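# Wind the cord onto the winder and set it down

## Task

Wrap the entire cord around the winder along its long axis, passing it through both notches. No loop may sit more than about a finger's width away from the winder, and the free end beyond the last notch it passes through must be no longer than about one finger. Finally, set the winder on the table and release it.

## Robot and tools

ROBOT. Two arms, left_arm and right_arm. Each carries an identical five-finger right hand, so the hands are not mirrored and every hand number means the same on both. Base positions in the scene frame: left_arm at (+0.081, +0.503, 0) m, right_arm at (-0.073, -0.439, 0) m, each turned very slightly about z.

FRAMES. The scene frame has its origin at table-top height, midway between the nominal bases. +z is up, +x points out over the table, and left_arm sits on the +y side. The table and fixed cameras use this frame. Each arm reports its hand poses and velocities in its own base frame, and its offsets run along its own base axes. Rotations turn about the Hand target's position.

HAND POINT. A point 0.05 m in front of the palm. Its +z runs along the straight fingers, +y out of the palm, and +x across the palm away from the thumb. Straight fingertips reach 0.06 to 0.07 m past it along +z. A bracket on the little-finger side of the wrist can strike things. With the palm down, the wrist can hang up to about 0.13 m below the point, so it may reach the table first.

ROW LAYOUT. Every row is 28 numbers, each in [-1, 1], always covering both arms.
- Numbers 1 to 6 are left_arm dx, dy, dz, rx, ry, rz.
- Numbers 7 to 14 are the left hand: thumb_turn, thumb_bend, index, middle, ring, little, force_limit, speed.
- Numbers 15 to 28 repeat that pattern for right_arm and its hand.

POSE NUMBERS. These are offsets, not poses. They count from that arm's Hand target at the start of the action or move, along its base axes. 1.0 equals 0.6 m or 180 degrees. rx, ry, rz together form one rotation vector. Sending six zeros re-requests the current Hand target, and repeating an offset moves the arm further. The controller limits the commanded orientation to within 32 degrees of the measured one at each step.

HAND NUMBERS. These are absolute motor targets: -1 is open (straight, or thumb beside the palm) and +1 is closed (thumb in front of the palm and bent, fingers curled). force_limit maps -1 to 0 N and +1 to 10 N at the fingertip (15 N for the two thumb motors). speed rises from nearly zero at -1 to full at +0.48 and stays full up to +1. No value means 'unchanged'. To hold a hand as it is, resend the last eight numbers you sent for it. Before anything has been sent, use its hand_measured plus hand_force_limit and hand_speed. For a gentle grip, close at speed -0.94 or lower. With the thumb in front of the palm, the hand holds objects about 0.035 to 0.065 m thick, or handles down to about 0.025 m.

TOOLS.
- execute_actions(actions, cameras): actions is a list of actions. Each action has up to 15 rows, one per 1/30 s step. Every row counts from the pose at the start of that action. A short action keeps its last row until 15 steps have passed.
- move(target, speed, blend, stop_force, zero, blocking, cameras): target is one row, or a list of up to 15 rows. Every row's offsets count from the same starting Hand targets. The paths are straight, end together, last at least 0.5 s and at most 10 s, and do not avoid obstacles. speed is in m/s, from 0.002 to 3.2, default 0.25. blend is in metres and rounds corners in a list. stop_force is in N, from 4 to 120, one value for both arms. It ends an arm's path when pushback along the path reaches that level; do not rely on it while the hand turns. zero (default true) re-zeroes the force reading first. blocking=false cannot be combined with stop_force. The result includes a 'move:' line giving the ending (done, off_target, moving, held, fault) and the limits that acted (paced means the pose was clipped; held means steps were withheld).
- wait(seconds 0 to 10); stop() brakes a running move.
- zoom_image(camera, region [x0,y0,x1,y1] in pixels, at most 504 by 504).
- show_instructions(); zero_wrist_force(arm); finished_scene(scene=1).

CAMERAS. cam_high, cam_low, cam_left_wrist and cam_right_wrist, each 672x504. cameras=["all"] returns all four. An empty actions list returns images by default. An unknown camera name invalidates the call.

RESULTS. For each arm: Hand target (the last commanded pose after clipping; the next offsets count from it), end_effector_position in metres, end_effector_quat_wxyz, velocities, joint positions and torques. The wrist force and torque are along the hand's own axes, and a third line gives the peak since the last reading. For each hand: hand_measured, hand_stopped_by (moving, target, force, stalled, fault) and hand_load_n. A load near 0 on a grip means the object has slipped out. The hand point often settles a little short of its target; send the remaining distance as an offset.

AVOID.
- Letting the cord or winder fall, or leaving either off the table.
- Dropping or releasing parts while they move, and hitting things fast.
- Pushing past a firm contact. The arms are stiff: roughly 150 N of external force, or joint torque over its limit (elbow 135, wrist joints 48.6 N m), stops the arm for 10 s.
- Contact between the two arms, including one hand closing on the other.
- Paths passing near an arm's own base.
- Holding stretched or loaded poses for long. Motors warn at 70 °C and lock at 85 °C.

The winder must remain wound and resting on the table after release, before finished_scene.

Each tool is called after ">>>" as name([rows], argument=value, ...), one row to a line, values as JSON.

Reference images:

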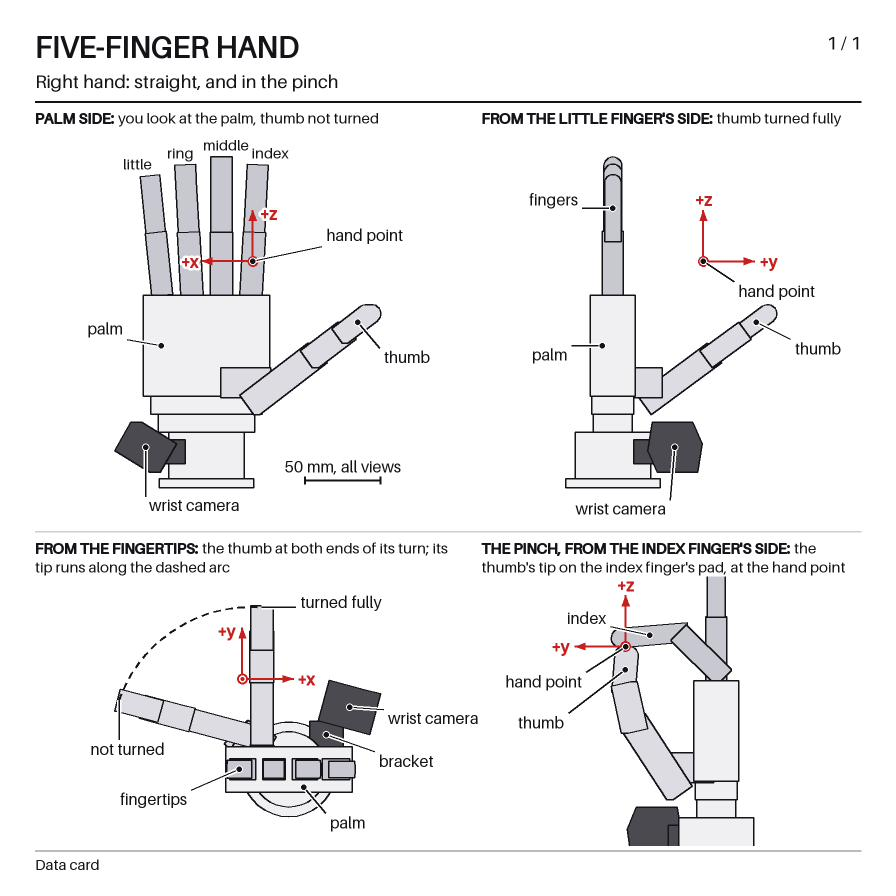

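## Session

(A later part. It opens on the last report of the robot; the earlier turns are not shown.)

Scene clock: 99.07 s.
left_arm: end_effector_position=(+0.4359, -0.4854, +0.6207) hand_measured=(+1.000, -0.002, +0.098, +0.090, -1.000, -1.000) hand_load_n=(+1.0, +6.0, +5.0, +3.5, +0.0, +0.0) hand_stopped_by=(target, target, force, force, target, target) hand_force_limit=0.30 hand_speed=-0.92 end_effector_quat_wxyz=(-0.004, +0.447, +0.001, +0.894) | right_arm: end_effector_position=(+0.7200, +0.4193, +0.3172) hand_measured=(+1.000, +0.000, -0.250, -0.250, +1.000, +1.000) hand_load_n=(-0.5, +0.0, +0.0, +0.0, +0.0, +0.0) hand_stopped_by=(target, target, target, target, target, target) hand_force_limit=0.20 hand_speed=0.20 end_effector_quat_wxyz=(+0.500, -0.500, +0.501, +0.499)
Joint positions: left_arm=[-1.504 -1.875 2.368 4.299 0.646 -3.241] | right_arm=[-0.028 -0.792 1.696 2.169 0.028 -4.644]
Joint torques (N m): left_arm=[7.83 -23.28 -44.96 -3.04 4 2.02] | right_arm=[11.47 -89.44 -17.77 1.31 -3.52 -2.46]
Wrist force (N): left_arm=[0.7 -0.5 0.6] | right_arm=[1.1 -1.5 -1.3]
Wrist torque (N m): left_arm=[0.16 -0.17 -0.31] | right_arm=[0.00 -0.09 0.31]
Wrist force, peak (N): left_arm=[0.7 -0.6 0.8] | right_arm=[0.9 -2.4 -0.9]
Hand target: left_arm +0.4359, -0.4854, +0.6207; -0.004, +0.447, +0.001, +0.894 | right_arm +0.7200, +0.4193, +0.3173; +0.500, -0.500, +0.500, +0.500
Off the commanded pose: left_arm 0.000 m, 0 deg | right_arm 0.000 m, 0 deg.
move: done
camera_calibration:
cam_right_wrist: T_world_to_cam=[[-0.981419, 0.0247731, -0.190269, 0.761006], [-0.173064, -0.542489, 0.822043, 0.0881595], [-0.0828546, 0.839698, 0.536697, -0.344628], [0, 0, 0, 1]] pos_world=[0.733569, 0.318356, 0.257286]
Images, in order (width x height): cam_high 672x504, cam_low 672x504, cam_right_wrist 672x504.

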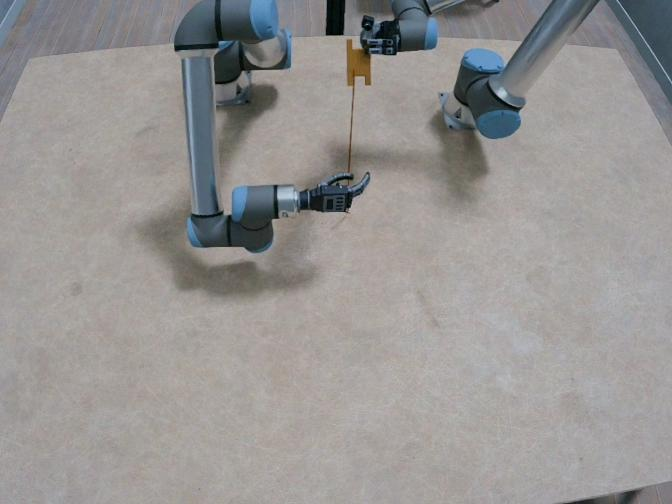

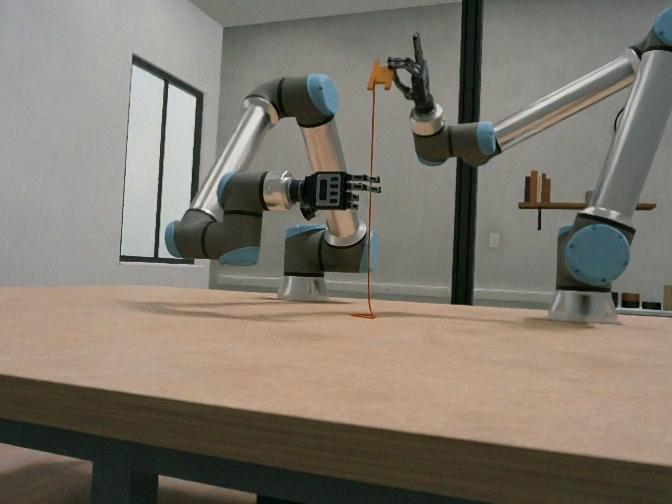

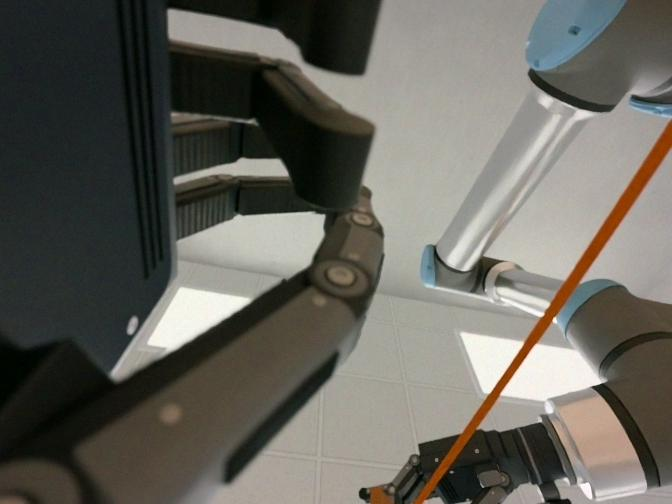

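>>> move(target=[0,0,0,0,0,0,1,0,0.7,0.7,-1,-1,0.3,-0.92,-0.0417,-0.0157,0,0,0,0,1,0.0,-0.25,-0.25,1,1,0.2,0.2], speed=0.05, cameras=["cam_low","cam_right_wrist"])

>>> zoom_image(camera="cam_low", region=[330, 150, 420, 240])

Scene clock: 100.77 s.
left_arm: end_effector_position=(+0.4359, -0.4854, +0.6207) hand_measured=(+1.000, -0.002, +0.098, +0.090, -1.000, -1.000) hand_load_n=(+1.0, +6.0, +5.0, +3.5, +0.0, +0.0) hand_stopped_by=(target, target, force, force, target, target) hand_force_limit=0.30 hand_speed=-0.92 end_effector_quat_wxyz=(-0.004, +0.447, +0.001, +0.894) | right_arm: end_effector_position=(+0.6950, +0.4099, +0.3172) hand_measured=(+1.000, +0.000, -0.250, -0.250, +1.000, +1.000) hand_load_n=(+0.0, +0.0, +0.0, +0.0, +0.0, +0.0) hand_stopped_by=(target, target, target, target, target, target) hand_force_limit=0.20 hand_speed=0.20 end_effector_quat_wxyz=(+0.500, -0.500, +0.500, +0.500)
Joint positions: left_arm=[-1.504 -1.875 2.368 4.299 0.646 -3.241] | right_arm=[-0.042 -0.824 1.77 2.179 0.042 -4.696]
Joint torques (N m): left_arm=[7.54 -23.7 -49.53 -3.29 4.15 1.56] | right_arm=[-18.51 -84.72 -17.14 1.66 2.58 -2.14]
Wrist force (N): left_arm=[0.3 -0.2 0.2] | right_arm=[1.0 -1.4 -0.7]
Wrist torque (N m): left_arm=[0.23 -0.10 -0.33] | right_arm=[-0.01 -0.10 0.31]
Wrist force, peak (N): left_arm=[1.0 0.1 0.8] | right_arm=[1.2 -1.8 -1.0]
Hand target: left_arm +0.4359, -0.4854, +0.6207; -0.004, +0.447, +0.001, +0.894 | right_arm +0.6949, +0.4099, +0.3173; +0.500, -0.500, +0.500, +0.500
Off the commanded pose: left_arm 0.000 m, 0 deg | right_arm 0.000 m, 0 deg.
move: done
camera_calibration:
cam_right_wrist: T_world_to_cam=[[-0.981426, 0.0248693, -0.190221, 0.736645], [-0.172979, -0.543467, 0.821415, 0.0792737], [-0.0829508, 0.839062, 0.537674, -0.338824], [0, 0, 0, 1]] pos_world=[0.708569, 0.309058, 0.257186]
Images, in order (width x height): cam_low 672x504, cam_right_wrist 672x504.

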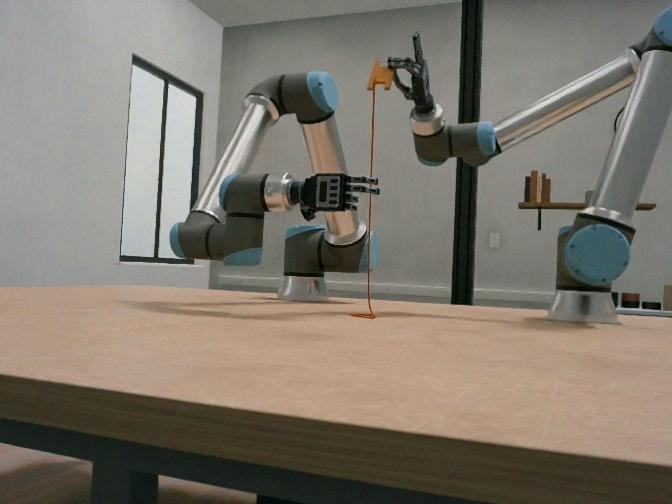

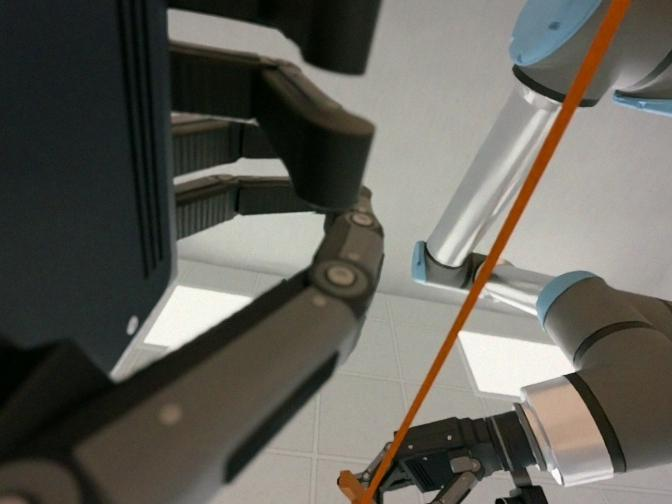

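Scaled by 5.600 from the camera's 672x504 image, which has a finer 960x720 frame.

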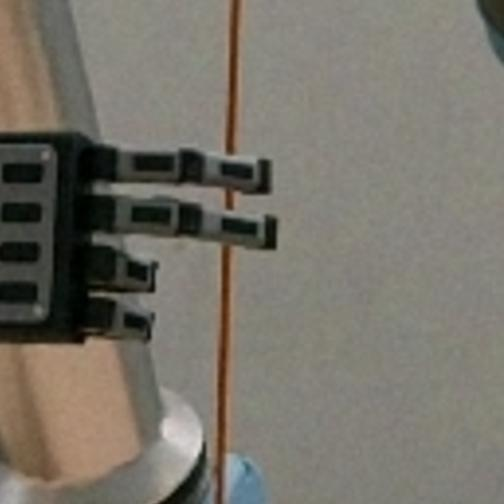

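>>> move(target=[0,0,0,0,0,0,1,0,0.7,0.7,-1,-1,0.3,-0.92,-0.0383,0.011,0,0,0,0,1,0.0,-0.25,-0.25,1,1,0.2,0.2], speed=0.05, cameras=["cam_low","cam_right_wrist"])

>>> zoom_image(camera="cam_low", region=[330, 150, 420, 240])

Scene clock: 102.40 s.
left_arm: end_effector_position=(+0.4359, -0.4854, +0.6207) hand_measured=(+1.000, -0.002, +0.098, +0.090, -1.000, -1.000) hand_load_n=(+1.0, +6.0, +5.0, +3.5, +0.0, +0.0) hand_stopped_by=(target, target, force, force, target, target) hand_force_limit=0.30 hand_speed=-0.92 end_effector_quat_wxyz=(-0.004, +0.447, +0.001, +0.894) | right_arm: end_effector_position=(+0.6720, +0.4165, +0.3173) hand_measured=(+1.000, +0.000, -0.250, -0.250, +1.000, +1.000) hand_load_n=(+0.0, +0.0, +0.0, +0.0, +0.0, +0.0) hand_stopped_by=(target, target, target, target, target, target) hand_force_limit=0.20 hand_speed=0.20 end_effector_quat_wxyz=(+0.500, -0.500, +0.500, +0.500)
Joint positions: left_arm=[-1.504 -1.875 2.368 4.299 0.646 -3.241] | right_arm=[-0.034 -0.847 1.823 2.172 0.034 -4.719]
Joint torques (N m): left_arm=[7.37 -23.08 -47.96 -3.03 4.07 1.45] | right_arm=[10.34 -82.04 -16.32 1.42 -3.25 -2.77]
Wrist force (N): left_arm=[0.8 0.0 0.7] | right_arm=[1.0 -1.7 -0.8]
Wrist torque (N m): left_arm=[0.22 -0.18 -0.29] | right_arm=[-0.05 -0.09 0.31]
Wrist force, peak (N): left_arm=[1.1 -0.6 0.7] | right_arm=[0.8 -2.2 -1.1]
Hand target: left_arm +0.4359, -0.4854, +0.6207; -0.004, +0.447, +0.001, +0.894 | right_arm +0.6720, +0.4165, +0.3173; +0.500, -0.500, +0.500, +0.500
Off the commanded pose: left_arm 0.000 m, 0 deg | right_arm 0.000 m, 0 deg.
move: done
camera_calibration:
cam_right_wrist: T_world_to_cam=[[-0.981419, 0.0249659, -0.190247, 0.713958], [-0.172974, -0.544259, 0.820891, 0.0793633], [-0.0830493, 0.838546, 0.538464, -0.346182], [0, 0, 0, 1]] pos_world=[0.685669, 0.315659, 0.257086]
Images, in order (width x height): cam_low 672x504, cam_right_wrist 672x504.

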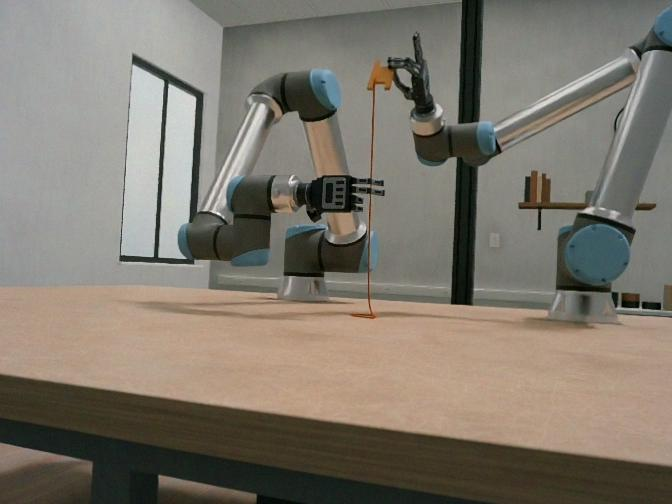

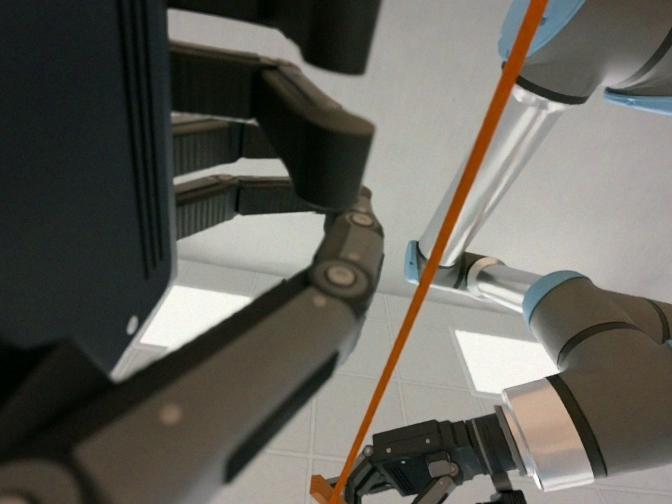

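Scaled by 5.600 from the camera's 672x504 image, which has a finer 960x720 frame.

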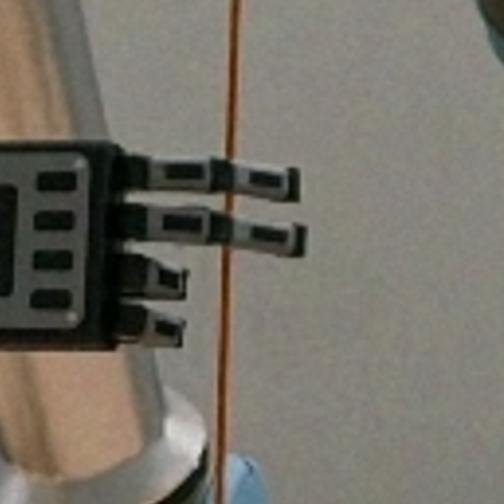

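>>> move([
  [0,0,0,0,0,0,1,0,0.7,0.7,-1,-1,0.3,-0.92,0,-0.0042,0,0,0,0,1,0.0,-0.25,-0.25,1,1,0.2,0.2],
  [0,0,0,0,0,0,1,0,0.7,0.7,-1,-1,0.3,-0.92,-0.055,-0.0042,0,0,0,0,1,0.0,-0.25,-0.25,1,1,0.2,0.2],
], speed=0.05, cameras=["cam_low","cam_right_wrist"])

>>> zoom_image(camera="cam_right_wrist", region=[250, 100, 450, 300])

Scene clock: 104.53 s.
left_arm: end_effector_position=(+0.4359, -0.4854, +0.6207) hand_measured=(+1.000, -0.002, +0.098, +0.090, -1.000, -1.000) hand_load_n=(+1.5, +6.0, +5.0, +3.5, +0.0, +0.0) hand_stopped_by=(target, target, force, force, target, target) hand_force_limit=0.30 hand_speed=-0.92 end_effector_quat_wxyz=(-0.004, +0.447, +0.001, +0.894) | right_arm: end_effector_position=(+0.6391, +0.4140, +0.3172) hand_measured=(+1.000, +0.000, -0.250, -0.250, +1.000, +1.000) hand_load_n=(+0.0, +0.0, +0.0, +0.0, +0.0, +0.0) hand_stopped_by=(target, target, target, target, target, target) hand_force_limit=0.20 hand_speed=0.20 end_effector_quat_wxyz=(+0.500, -0.500, +0.500, +0.500)
Joint positions: left_arm=[-1.504 -1.875 2.368 4.299 0.646 -3.241] | right_arm=[-0.039 -0.88 1.898 2.146 0.039 -4.736]
Joint torques (N m): left_arm=[7.42 -21.57 -48.87 -3.15 4.08 1.26] | right_arm=[-18 -78.51 -14.69 -0.02 2.7 -2.61]
Wrist force (N): left_arm=[0.5 -0.2 0.5] | right_arm=[1.2 -1.6 -0.7]
Wrist torque (N m): left_arm=[0.20 -0.13 -0.32] | right_arm=[-0.05 -0.13 0.33]
Wrist force, peak (N): left_arm=[0.9 -0.6 0.8] | right_arm=[1.2 -1.8 -1.2]
Hand target: left_arm +0.4359, -0.4854, +0.6207; -0.004, +0.447, +0.001, +0.894 | right_arm +0.6390, +0.4140, +0.3173; +0.500, -0.500, +0.500, +0.500
Off the commanded pose: left_arm 0.000 m, 0 deg | right_arm 0.000 m, 0 deg.
move: done
camera_calibration:
cam_right_wrist: T_world_to_cam=[[-0.981401, 0.0251577, -0.190313, 0.681658], [-0.173073, -0.544851, 0.820477, 0.0727511], [-0.0830508, 0.838155, 0.539072, -0.346797], [0, 0, 0, 1]] pos_world=[0.65277, 0.31316, 0.256986]
Images, in order (width x height): cam_low 672x504, cam_right_wrist 672x504.

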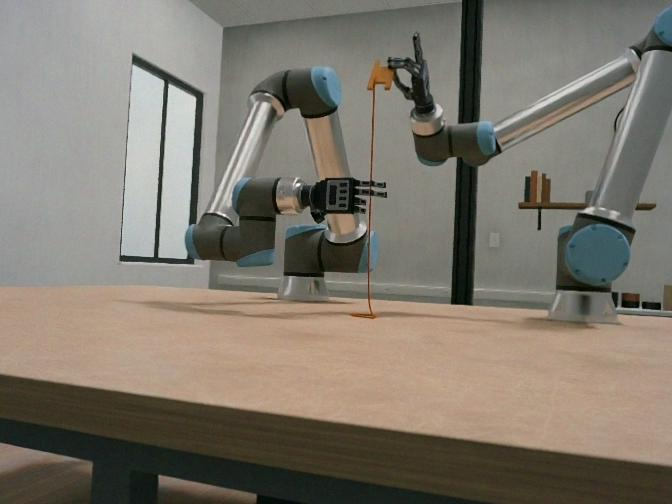

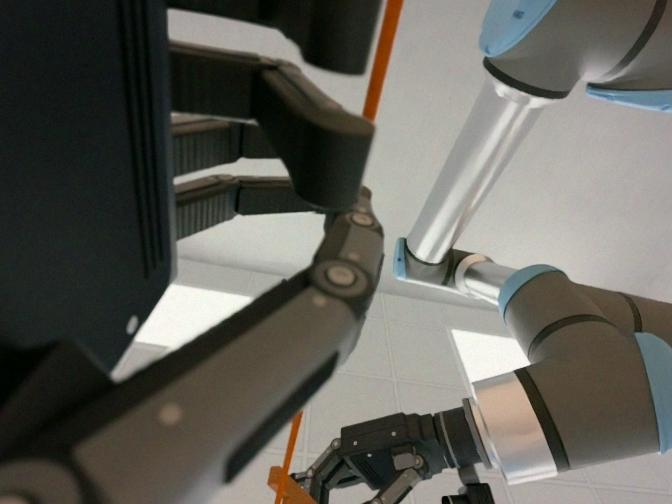

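Scaled by 2.520 from the camera's 672x504 image, which has a finer 960x720 frame.

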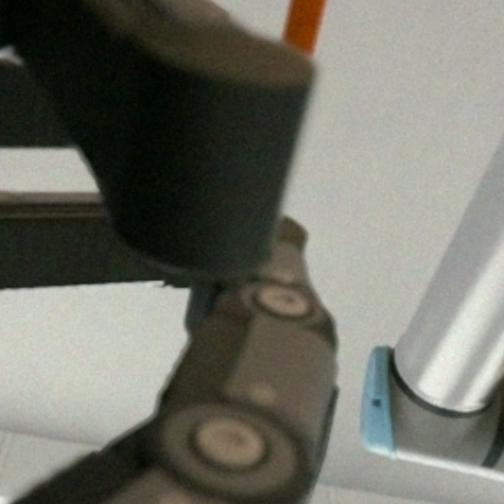

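>>> move(target=[0,0,0,0,0,0,1,0,0.7,0.7,-1,-1,0.3,-0.92,0,0,0,0,0,0,1,0.0,0.6,0.6,1,1,-0.3,-0.9], speed=0.05, cameras=["cam_low","cam_right_wrist"])

>>> zoom_image(camera="cam_right_wrist", region=[250, 100, 450, 300])

Scene clock: 106.83 s.
left_arm: end_effector_position=(+0.4359, -0.4854, +0.6207) hand_measured=(+1.000, -0.002, +0.098, +0.090, -1.000, -1.000) hand_load_n=(+1.0, +6.0, +5.0, +3.5, +0.0, +0.0) hand_stopped_by=(target, target, force, force, target, target) hand_force_limit=0.30 hand_speed=-0.92 end_effector_quat_wxyz=(-0.004, +0.447, +0.001, +0.894) | right_arm: end_effector_position=(+0.6390, +0.4140, +0.3173) hand_measured=(+1.000, +0.000, +0.176, +0.168, +1.000, +1.000) hand_load_n=(-0.5, +2.0, +4.5, +5.0, +0.0, +0.0) hand_stopped_by=(target, target, force, force, target, target) hand_force_limit=-0.30 hand_speed=-0.90 end_effector_quat_wxyz=(+0.500, -0.500, +0.500, +0.500)
Joint positions: left_arm=[-1.504 -1.875 2.368 4.299 0.646 -3.241] | right_arm=[-0.039 -0.88 1.899 2.146 0.039 -4.736]
Joint torques (N m): left_arm=[6.81 -21.91 -48.12 -3.19 4.41 0.91] | right_arm=[-16.82 -79.16 -16.86 1.48 2.13 -2.65]
Wrist force (N): left_arm=[0.8 -0.2 0.4] | right_arm=[1.3 -1.8 -0.8]
Wrist torque (N m): left_arm=[0.21 -0.19 -0.30] | right_arm=[-0.08 -0.16 0.33]
Wrist force, peak (N): left_arm=[0.9 -0.6 0.8] | right_arm=[1.2 -1.8 -1.1]
Hand target: left_arm +0.4359, -0.4854, +0.6207; -0.004, +0.447, +0.001, +0.894 | right_arm +0.6390, +0.4140, +0.3173; +0.500, -0.500, +0.500, +0.500
Off the commanded pose: left_arm 0.000 m, 0 deg | right_arm 0.000 m, 0 deg.
move: done
camera_calibration:
cam_right_wrist: T_world_to_cam=[[-0.981418, 0.0251045, -0.190232, 0.681567], [-0.172977, -0.544853, 0.820496, 0.0726669], [-0.0830506, 0.838156, 0.539071, -0.346806], [0, 0, 0, 1]] pos_world=[0.652669, 0.31316, 0.256986]
Images, in order (width x height): cam_low 672x504, cam_right_wrist 672x504.

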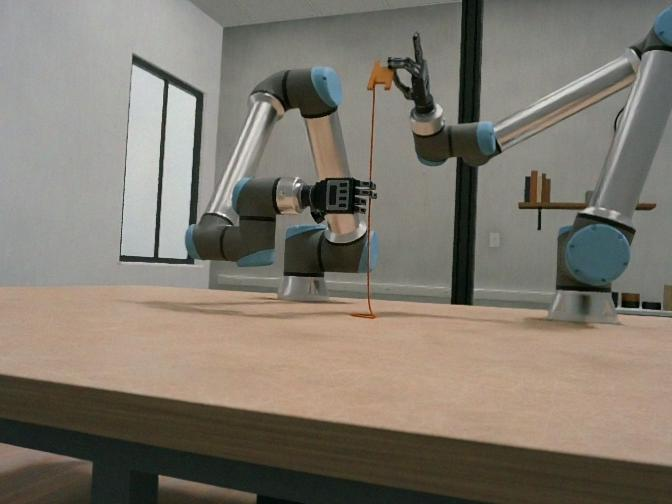

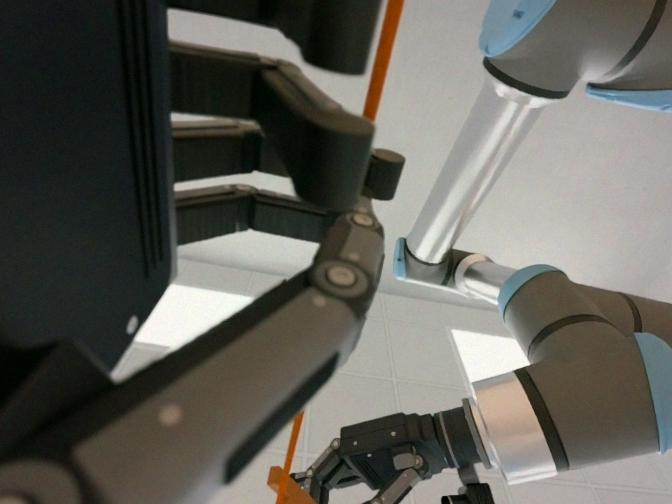

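Scaled by 2.520 from the camera's 672x504 image, which has a finer 960x720 frame.

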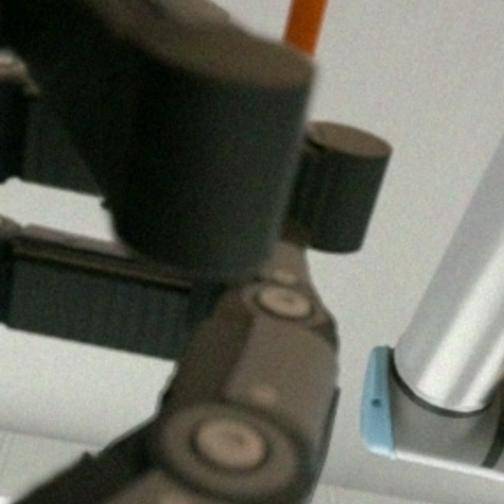

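>>> zoom_image(camera="cam_right_wrist", region=[240, 400, 440, 504])

>>> zoom_image(camera="cam_low", region=[330, 40, 450, 220])

Scaled by 2.520 from the camera's 672x504 image, which has a finer 960x720 frame.

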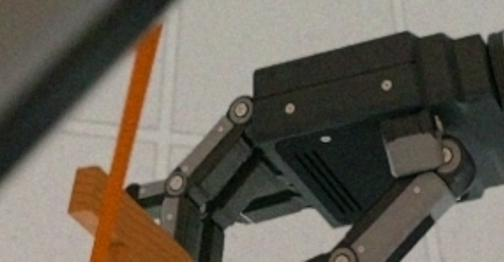

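Scaled by 2.800 from the camera's 672x504 image, which has a finer 960x720 frame.

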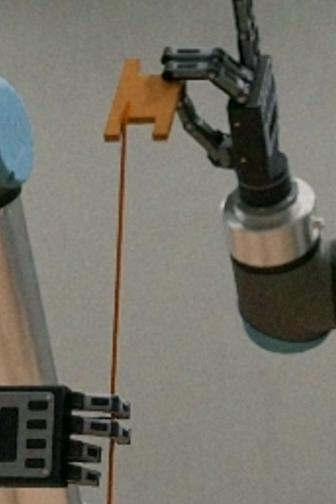

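>>> move([
  [0,0,0,0,0,0,1,0,0.7,0.7,-1,-1,0.3,-0.92,0.0017,-0.0517,0.008,0,0,0,1,0.0,0.6,0.6,1,1,-0.3,-0.9],
  [0,0,0,0,0,0,1,0,0.7,0.7,-1,-1,0.3,-0.92,-0.2933,-0.0517,0.1295,0,0.25,0,1,0.0,0.6,0.6,1,1,-0.3,-0.9],
  [0,0,0,0,0,0,1,0,0.7,0.7,-1,-1,0.3,-0.92,-0.415,-0.0517,0.4245,0,0.5,0,1,0.0,0.6,0.6,1,1,-0.3,-0.9],
], speed=0.2, blend=[0.02,0.03,0], cameras=["all"])

>>> zoom_image(camera="cam_low", region=[300, 20, 440, 160])

Scene clock: 114.20 s.
left_arm: end_effector_position=(+0.4359, -0.4854, +0.6207) hand_measured=(+1.000, -0.002, +0.098, +0.090, -1.000, -1.000) hand_load_n=(+1.5, +6.0, +5.0, +3.5, +0.0, +0.0) hand_stopped_by=(target, target, force, force, target, target) hand_force_limit=0.30 hand_speed=-0.92 end_effector_quat_wxyz=(-0.004, +0.447, +0.001, +0.894) | right_arm: end_effector_position=(+0.3900, +0.3830, +0.5719) hand_measured=(+1.000, +0.000, +0.176, +0.168, +1.000, +1.000) hand_load_n=(-0.5, +2.0, +4.5, +5.5, +0.0, +0.0) hand_stopped_by=(target, target, force, force, target, target) hand_force_limit=-0.30 hand_speed=-0.90 end_effector_quat_wxyz=(+0.000, +0.000, +0.707, +0.707)
Joint positions: left_arm=[-1.504 -1.875 2.368 4.299 0.646 -3.241] | right_arm=[-0.168 -1.697 2.465 2.379 0.167 -3.146]
Joint torques (N m): left_arm=[7.36 -23.22 -47.88 -3.28 3.81 0.59] | right_arm=[-18.7 -4.31 -35.1 -1.94 2.7 1.82]
Wrist force (N): left_arm=[0.9 -0.3 0.4] | right_arm=[-0.9 -3.1 -2.0]
Wrist torque (N m): left_arm=[0.20 -0.19 -0.30] | right_arm=[-0.06 0.06 0.09]
Wrist force, peak (N): left_arm=[1.1 -0.7 0.9] | right_arm=[-1.2 -3.7 -1.9]
Hand target: left_arm +0.4359, -0.4854, +0.6207; -0.004, +0.447, +0.001, +0.894 | right_arm +0.3900, +0.3830, +0.5720; +0.000, +0.000, +0.707, +0.707
Off the commanded pose: left_arm 0.000 m, 0 deg | right_arm 0.000 m, 0 deg.
move: done; blend cut to 0.0157 m at target 1
camera_calibration:
cam_left_wrist: T_world_to_cam=[[-0.14087, -0.959428, 0.244242, -0.555917], [0.102014, -0.259455, -0.960352, 0.428424], [0.984758, -0.110369, 0.134424, -0.448225], [0, 0, 0, 1]] pos_world=[0.319376, -0.471675, 0.607468]
cam_right_wrist: T_world_to_cam=[[-0.190355, 0.0243671, 0.981413, -0.491973], [0.82046, -0.545006, 0.172668, -0.213104], [0.539083, 0.838078, 0.0837521, -0.460954], [0, 0, 0, 1]] pos_world=[0.329686, 0.28216, 0.558231]

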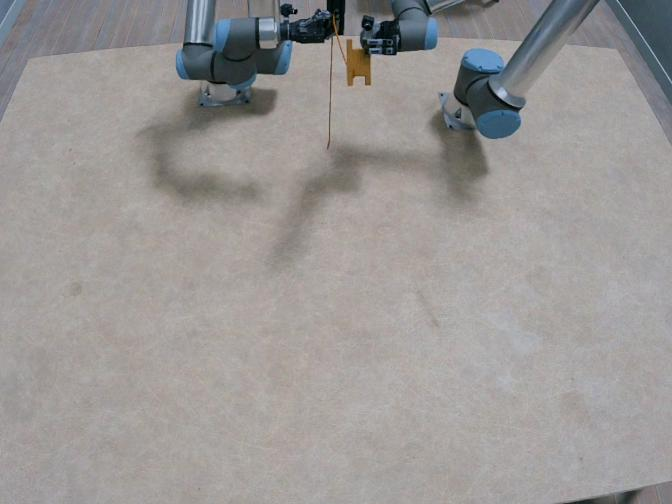

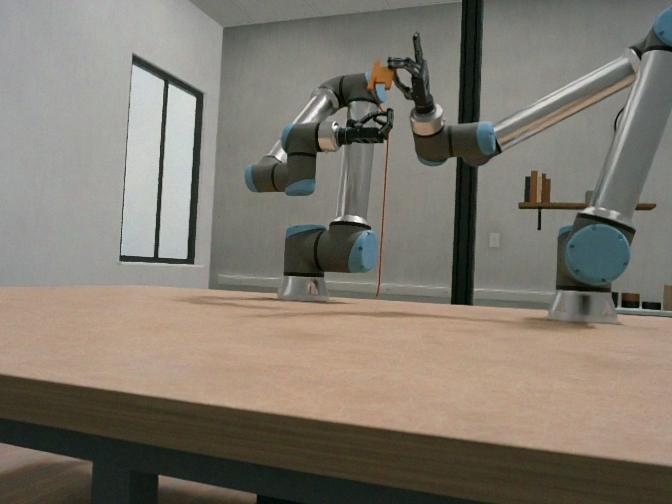

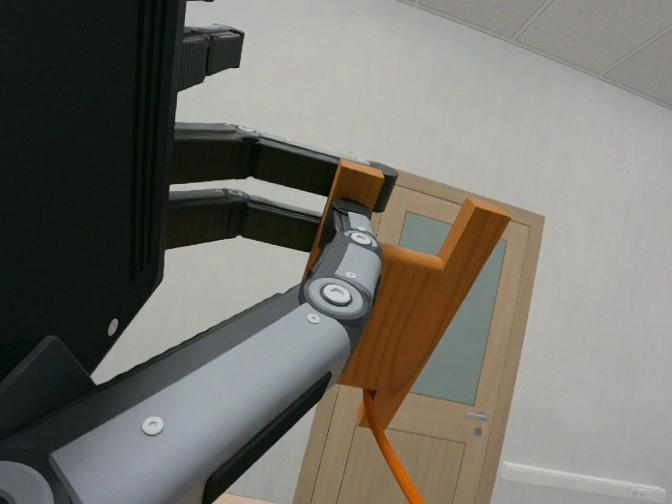

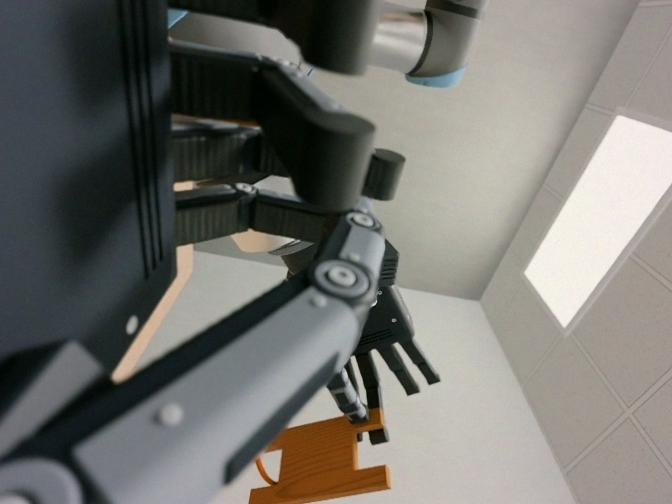

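Scaled by 3.600 from the camera's 672x504 image, which has a finer 960x720 frame.

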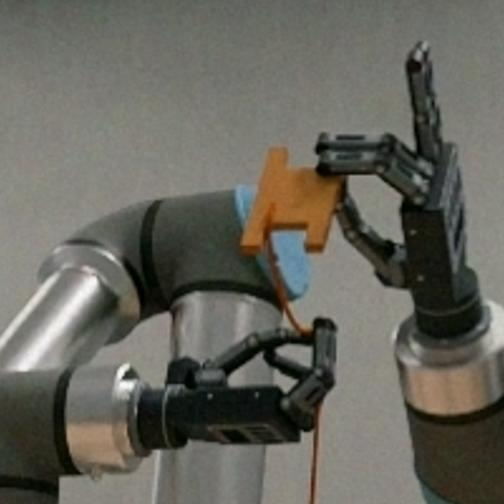

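>>> move([
  [0,0,0,0,0,0,1,0,0.7,0.7,-1,-1,0.3,-0.92,0.045,0,0.2,0,0.1556,0,1,0.0,0.6,0.6,1,1,-0.3,-0.9],
  [0,0,0,0,0,0,1,0,0.7,0.7,-1,-1,0.3,-0.92,0.1600,0,0.3433,0,0.2944,0,1,0.0,0.6,0.6,1,1,-0.3,-0.9],
  [0,0,0,0,0,0,1,0,0.7,0.7,-1,-1,0.3,-0.92,0.355,0,0.395,0,0.5,0,1,0.0,0.6,0.6,1,1,-0.3,-0.9],
], speed=0.2, blend=[0.02,0.02,0], cameras=["all"])

>>> zoom_image(camera="cam_low", region=[300, 0, 440, 140])

Scene clock: 119.50 s.
left_arm: end_effector_position=(+0.4359, -0.4854, +0.6207) hand_measured=(+1.000, -0.002, +0.098, +0.090, -1.000, -1.000) hand_load_n=(-1.0, +3.5, +6.5, +3.5, +0.0, +0.0) hand_stopped_by=(target, target, force, force, target, target) hand_force_limit=0.30 hand_speed=-0.92 end_effector_quat_wxyz=(-0.004, +0.447, +0.001, +0.894) | right_arm: end_effector_position=(+0.6030, +0.3830, +0.8089) hand_measured=(+1.000, +0.000, +0.176, +0.168, +1.000, +1.000) hand_load_n=(-0.5, +2.5, +4.5, +5.5, +0.0, +0.0) hand_stopped_by=(target, target, force, force, target, target) hand_force_limit=-0.30 hand_speed=-0.90 end_effector_quat_wxyz=(+0.501, -0.499, -0.499, -0.501)
Joint positions: left_arm=[-1.504 -1.875 2.368 4.299 0.646 -3.241] | right_arm=[-0.109 -1.641 1.769 3.04 0.109 -1.598]
Joint torques (N m): left_arm=[9.31 -22.49 -47.7 -3.32 3.87 -0.01] | right_arm=[8.81 -21.66 -46.56 -1.95 2.9 1.96]
Wrist force (N): left_arm=[0.3 -0.3 0.8] | right_arm=[-3.4 -1.6 -1.1]
Wrist torque (N m): left_arm=[0.18 -0.10 -0.33] | right_arm=[-0.10 0.29 -0.24]
Wrist force, peak (N): left_arm=[2.8 -0.1 0.6] | right_arm=[-4.7 -2.8 -1.3]
Hand target: left_arm +0.4359, -0.4854, +0.6207; -0.004, +0.447, +0.001, +0.894 | right_arm +0.6030, +0.3830, +0.8090; +0.500, -0.500, -0.500, -0.500
Off the commanded pose: left_arm 0.000 m, 0 deg | right_arm 0.000 m, 0 deg.
move: done
camera_calibration:
cam_left_wrist: T_world_to_cam=[[-0.14087, -0.959428, 0.244242, -0.555917], [0.102014, -0.259455, -0.960352, 0.428424], [0.984758, -0.110369, 0.134424, -0.448225], [0, 0, 0, 1]] pos_world=[0.319376, -0.471675, 0.607468]
cam_right_wrist: T_world_to_cam=[[0.981384, 0.0240555, 0.190544, -0.750572], [0.172979, -0.541799, -0.822516, 0.76537], [0.0834504, 0.840164, -0.535874, 0.179461], [0, 0, 0, 1]] pos_world=[0.58923, 0.281955, 0.868714]

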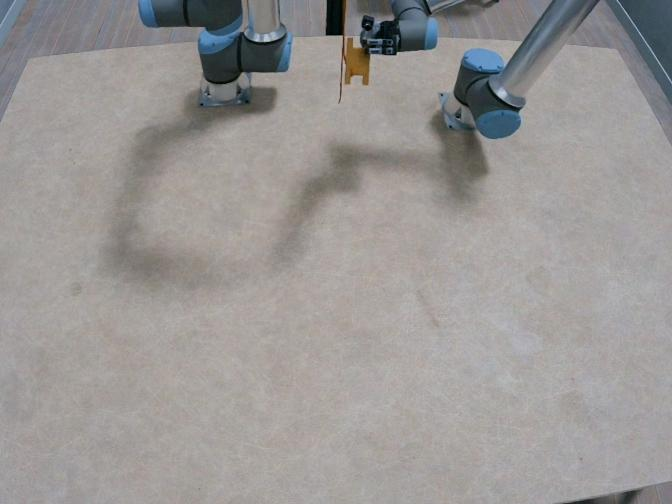

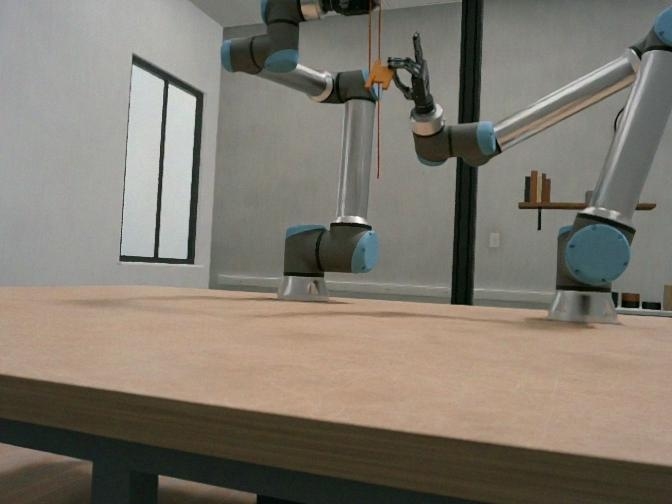

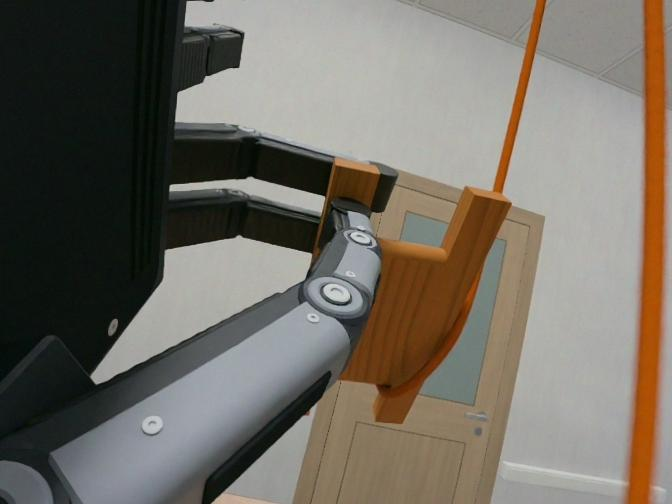

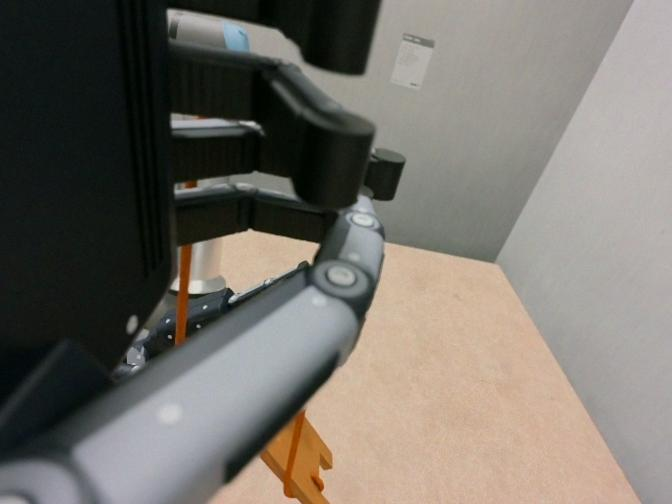

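Scaled by 3.600 from the camera's 672x504 image, which has a finer 960x720 frame.

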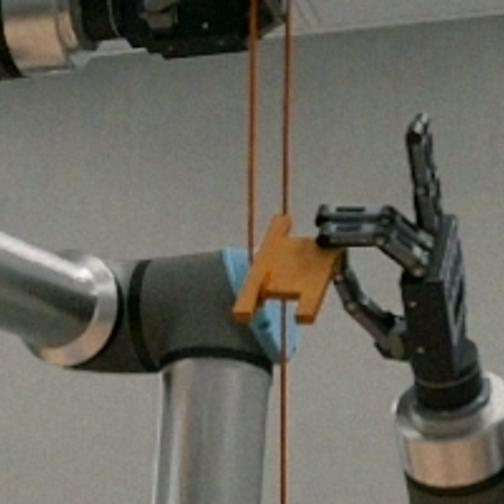

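>>> zoom_image(camera="cam_left_wrist", region=[330, 160, 560, 440])

>>> zoom_image(camera="cam_right_wrist", region=[150, 220, 400, 504])

Scaled by 1.800 from the camera's 672x504 image, which has a finer 960x720 frame.

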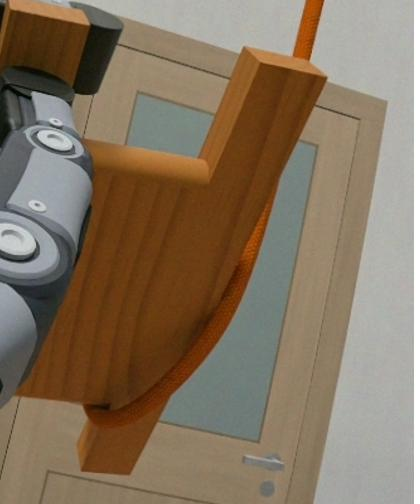

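Scaled by 1.775 from the camera's 672x504 image, which has a finer 960x720 frame.

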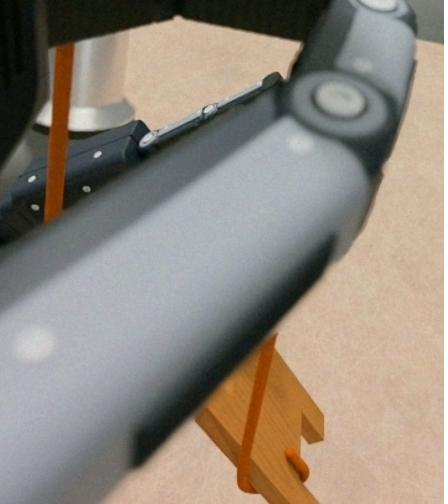

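>>> move([
  [0,0,0,0,0,0,1,0,0.7,0.7,-1,-1,0.3,-0.92,-0.1883,0,-0.0617,0,-0.2056,0,1,0.0,0.6,0.6,1,1,-0.3,-0.9],
  [0,0,0,0,0,0,1,0,0.7,0.7,-1,-1,0.3,-0.92,-0.3067,0,-0.2,0,-0.3444,0,1,0.0,0.6,0.6,1,1,-0.3,-0.9],
  [0,0,0,0,0,0,1,0,0.7,0.7,-1,-1,0.3,-0.92,-0.355,0,-0.395,0,-0.5,0,1,0.0,0.6,0.6,1,1,-0.3,-0.9],
], speed=0.2, blend=[0.02,0.02,0], cameras=["all"])

>>> zoom_image(camera="cam_left_wrist", region=[280, 140, 560, 504])

Scene clock: 125.13 s.
left_arm: end_effector_position=(+0.4359, -0.4854, +0.6207) hand_measured=(+1.000, -0.002, +0.098, +0.090, -1.000, -1.000) hand_load_n=(-1.5, +4.0, +6.0, +3.5, +0.0, +0.0) hand_stopped_by=(target, target, force, force, target, target) hand_force_limit=0.30 hand_speed=-0.92 end_effector_quat_wxyz=(-0.004, +0.447, +0.001, +0.894) | right_arm: end_effector_position=(+0.3900, +0.3829, +0.5719) hand_measured=(+1.000, +0.000, +0.176, +0.168, +1.000, +1.000) hand_load_n=(-0.5, +2.0, +4.5, +5.5, +0.0, +0.0) hand_stopped_by=(target, target, force, force, target, target) hand_force_limit=-0.30 hand_speed=-0.90 end_effector_quat_wxyz=(+0.000, +0.000, +0.707, +0.707)
Joint positions: left_arm=[-1.504 -1.875 2.368 4.299 0.646 -3.241] | right_arm=[-0.168 -1.696 2.463 2.371 0.167 -3.138]
Joint torques (N m): left_arm=[6.24 -22.64 -48.48 -3.38 3.85 -0.81] | right_arm=[10.29 -28.75 -22.36 2.17 -2.74 -2.88]
Wrist force (N): left_arm=[0.6 -0.5 0.7] | right_arm=[-1.1 -3.5 -1.9]
Wrist torque (N m): left_arm=[0.15 -0.15 -0.32] | right_arm=[-0.13 0.08 0.30]
Wrist force, peak (N): left_arm=[1.0 -0.7 0.7] | right_arm=[-1.4 -4.4 -2.1]
Hand target: left_arm +0.4359, -0.4854, +0.6207; -0.004, +0.447, +0.001, +0.894 | right_arm +0.3900, +0.3830, +0.5720; +0.000, +0.000, +0.707, +0.707
Off the commanded pose: left_arm 0.000 m, 0 deg | right_arm 0.000 m, 0 deg.
move: done
camera_calibration:
cam_left_wrist: T_world_to_cam=[[-0.14087, -0.959428, 0.244242, -0.555917], [0.102014, -0.259455, -0.960352, 0.428424], [0.984758, -0.110369, 0.134424, -0.448225], [0, 0, 0, 1]] pos_world=[0.319376, -0.471675, 0.607468]
cam_right_wrist: T_world_to_cam=[[-0.190117, 0.0256117, 0.981427, -0.492509], [0.820537, -0.544732, 0.173165, -0.213502], [0.53905, 0.838219, 0.0825472, -0.460317], [0, 0, 0, 1]] pos_world=[0.329686, 0.282159, 0.558331]

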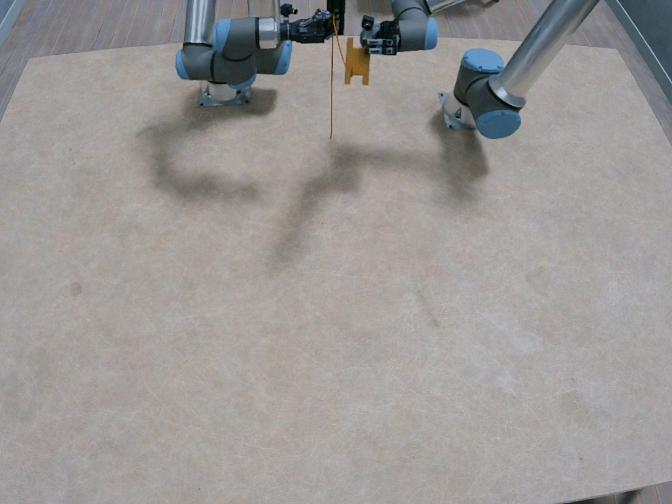

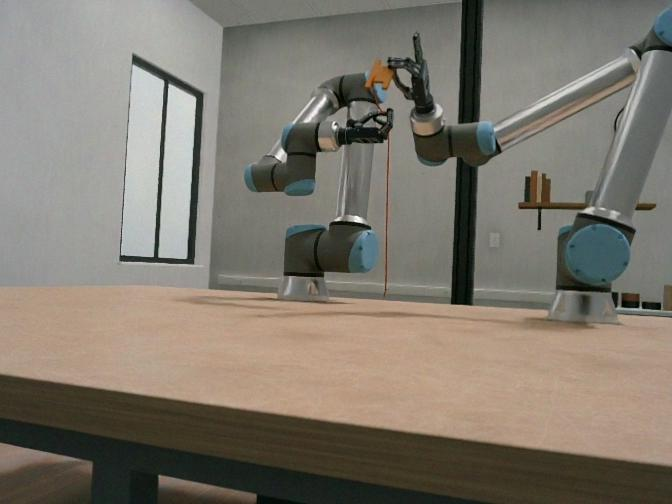

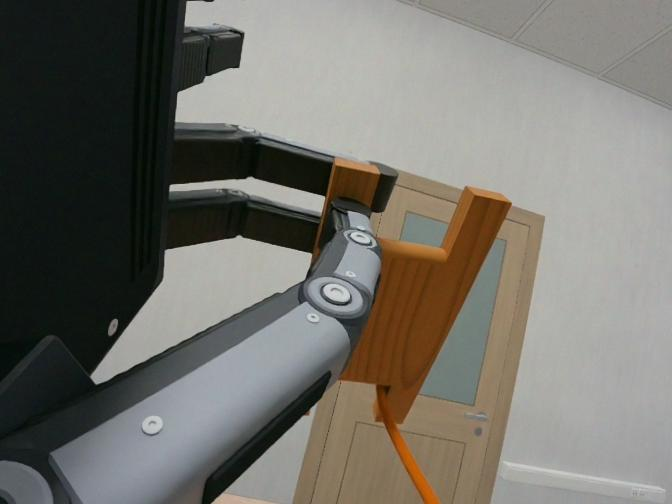

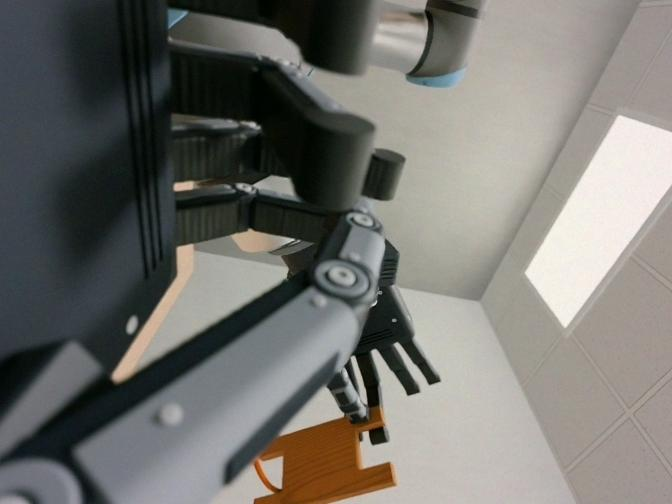

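Scaled by 1.385 from the camera's 672x504 image, which has a finer 960x720 frame.

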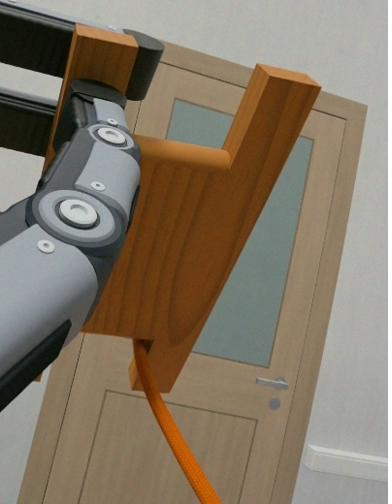

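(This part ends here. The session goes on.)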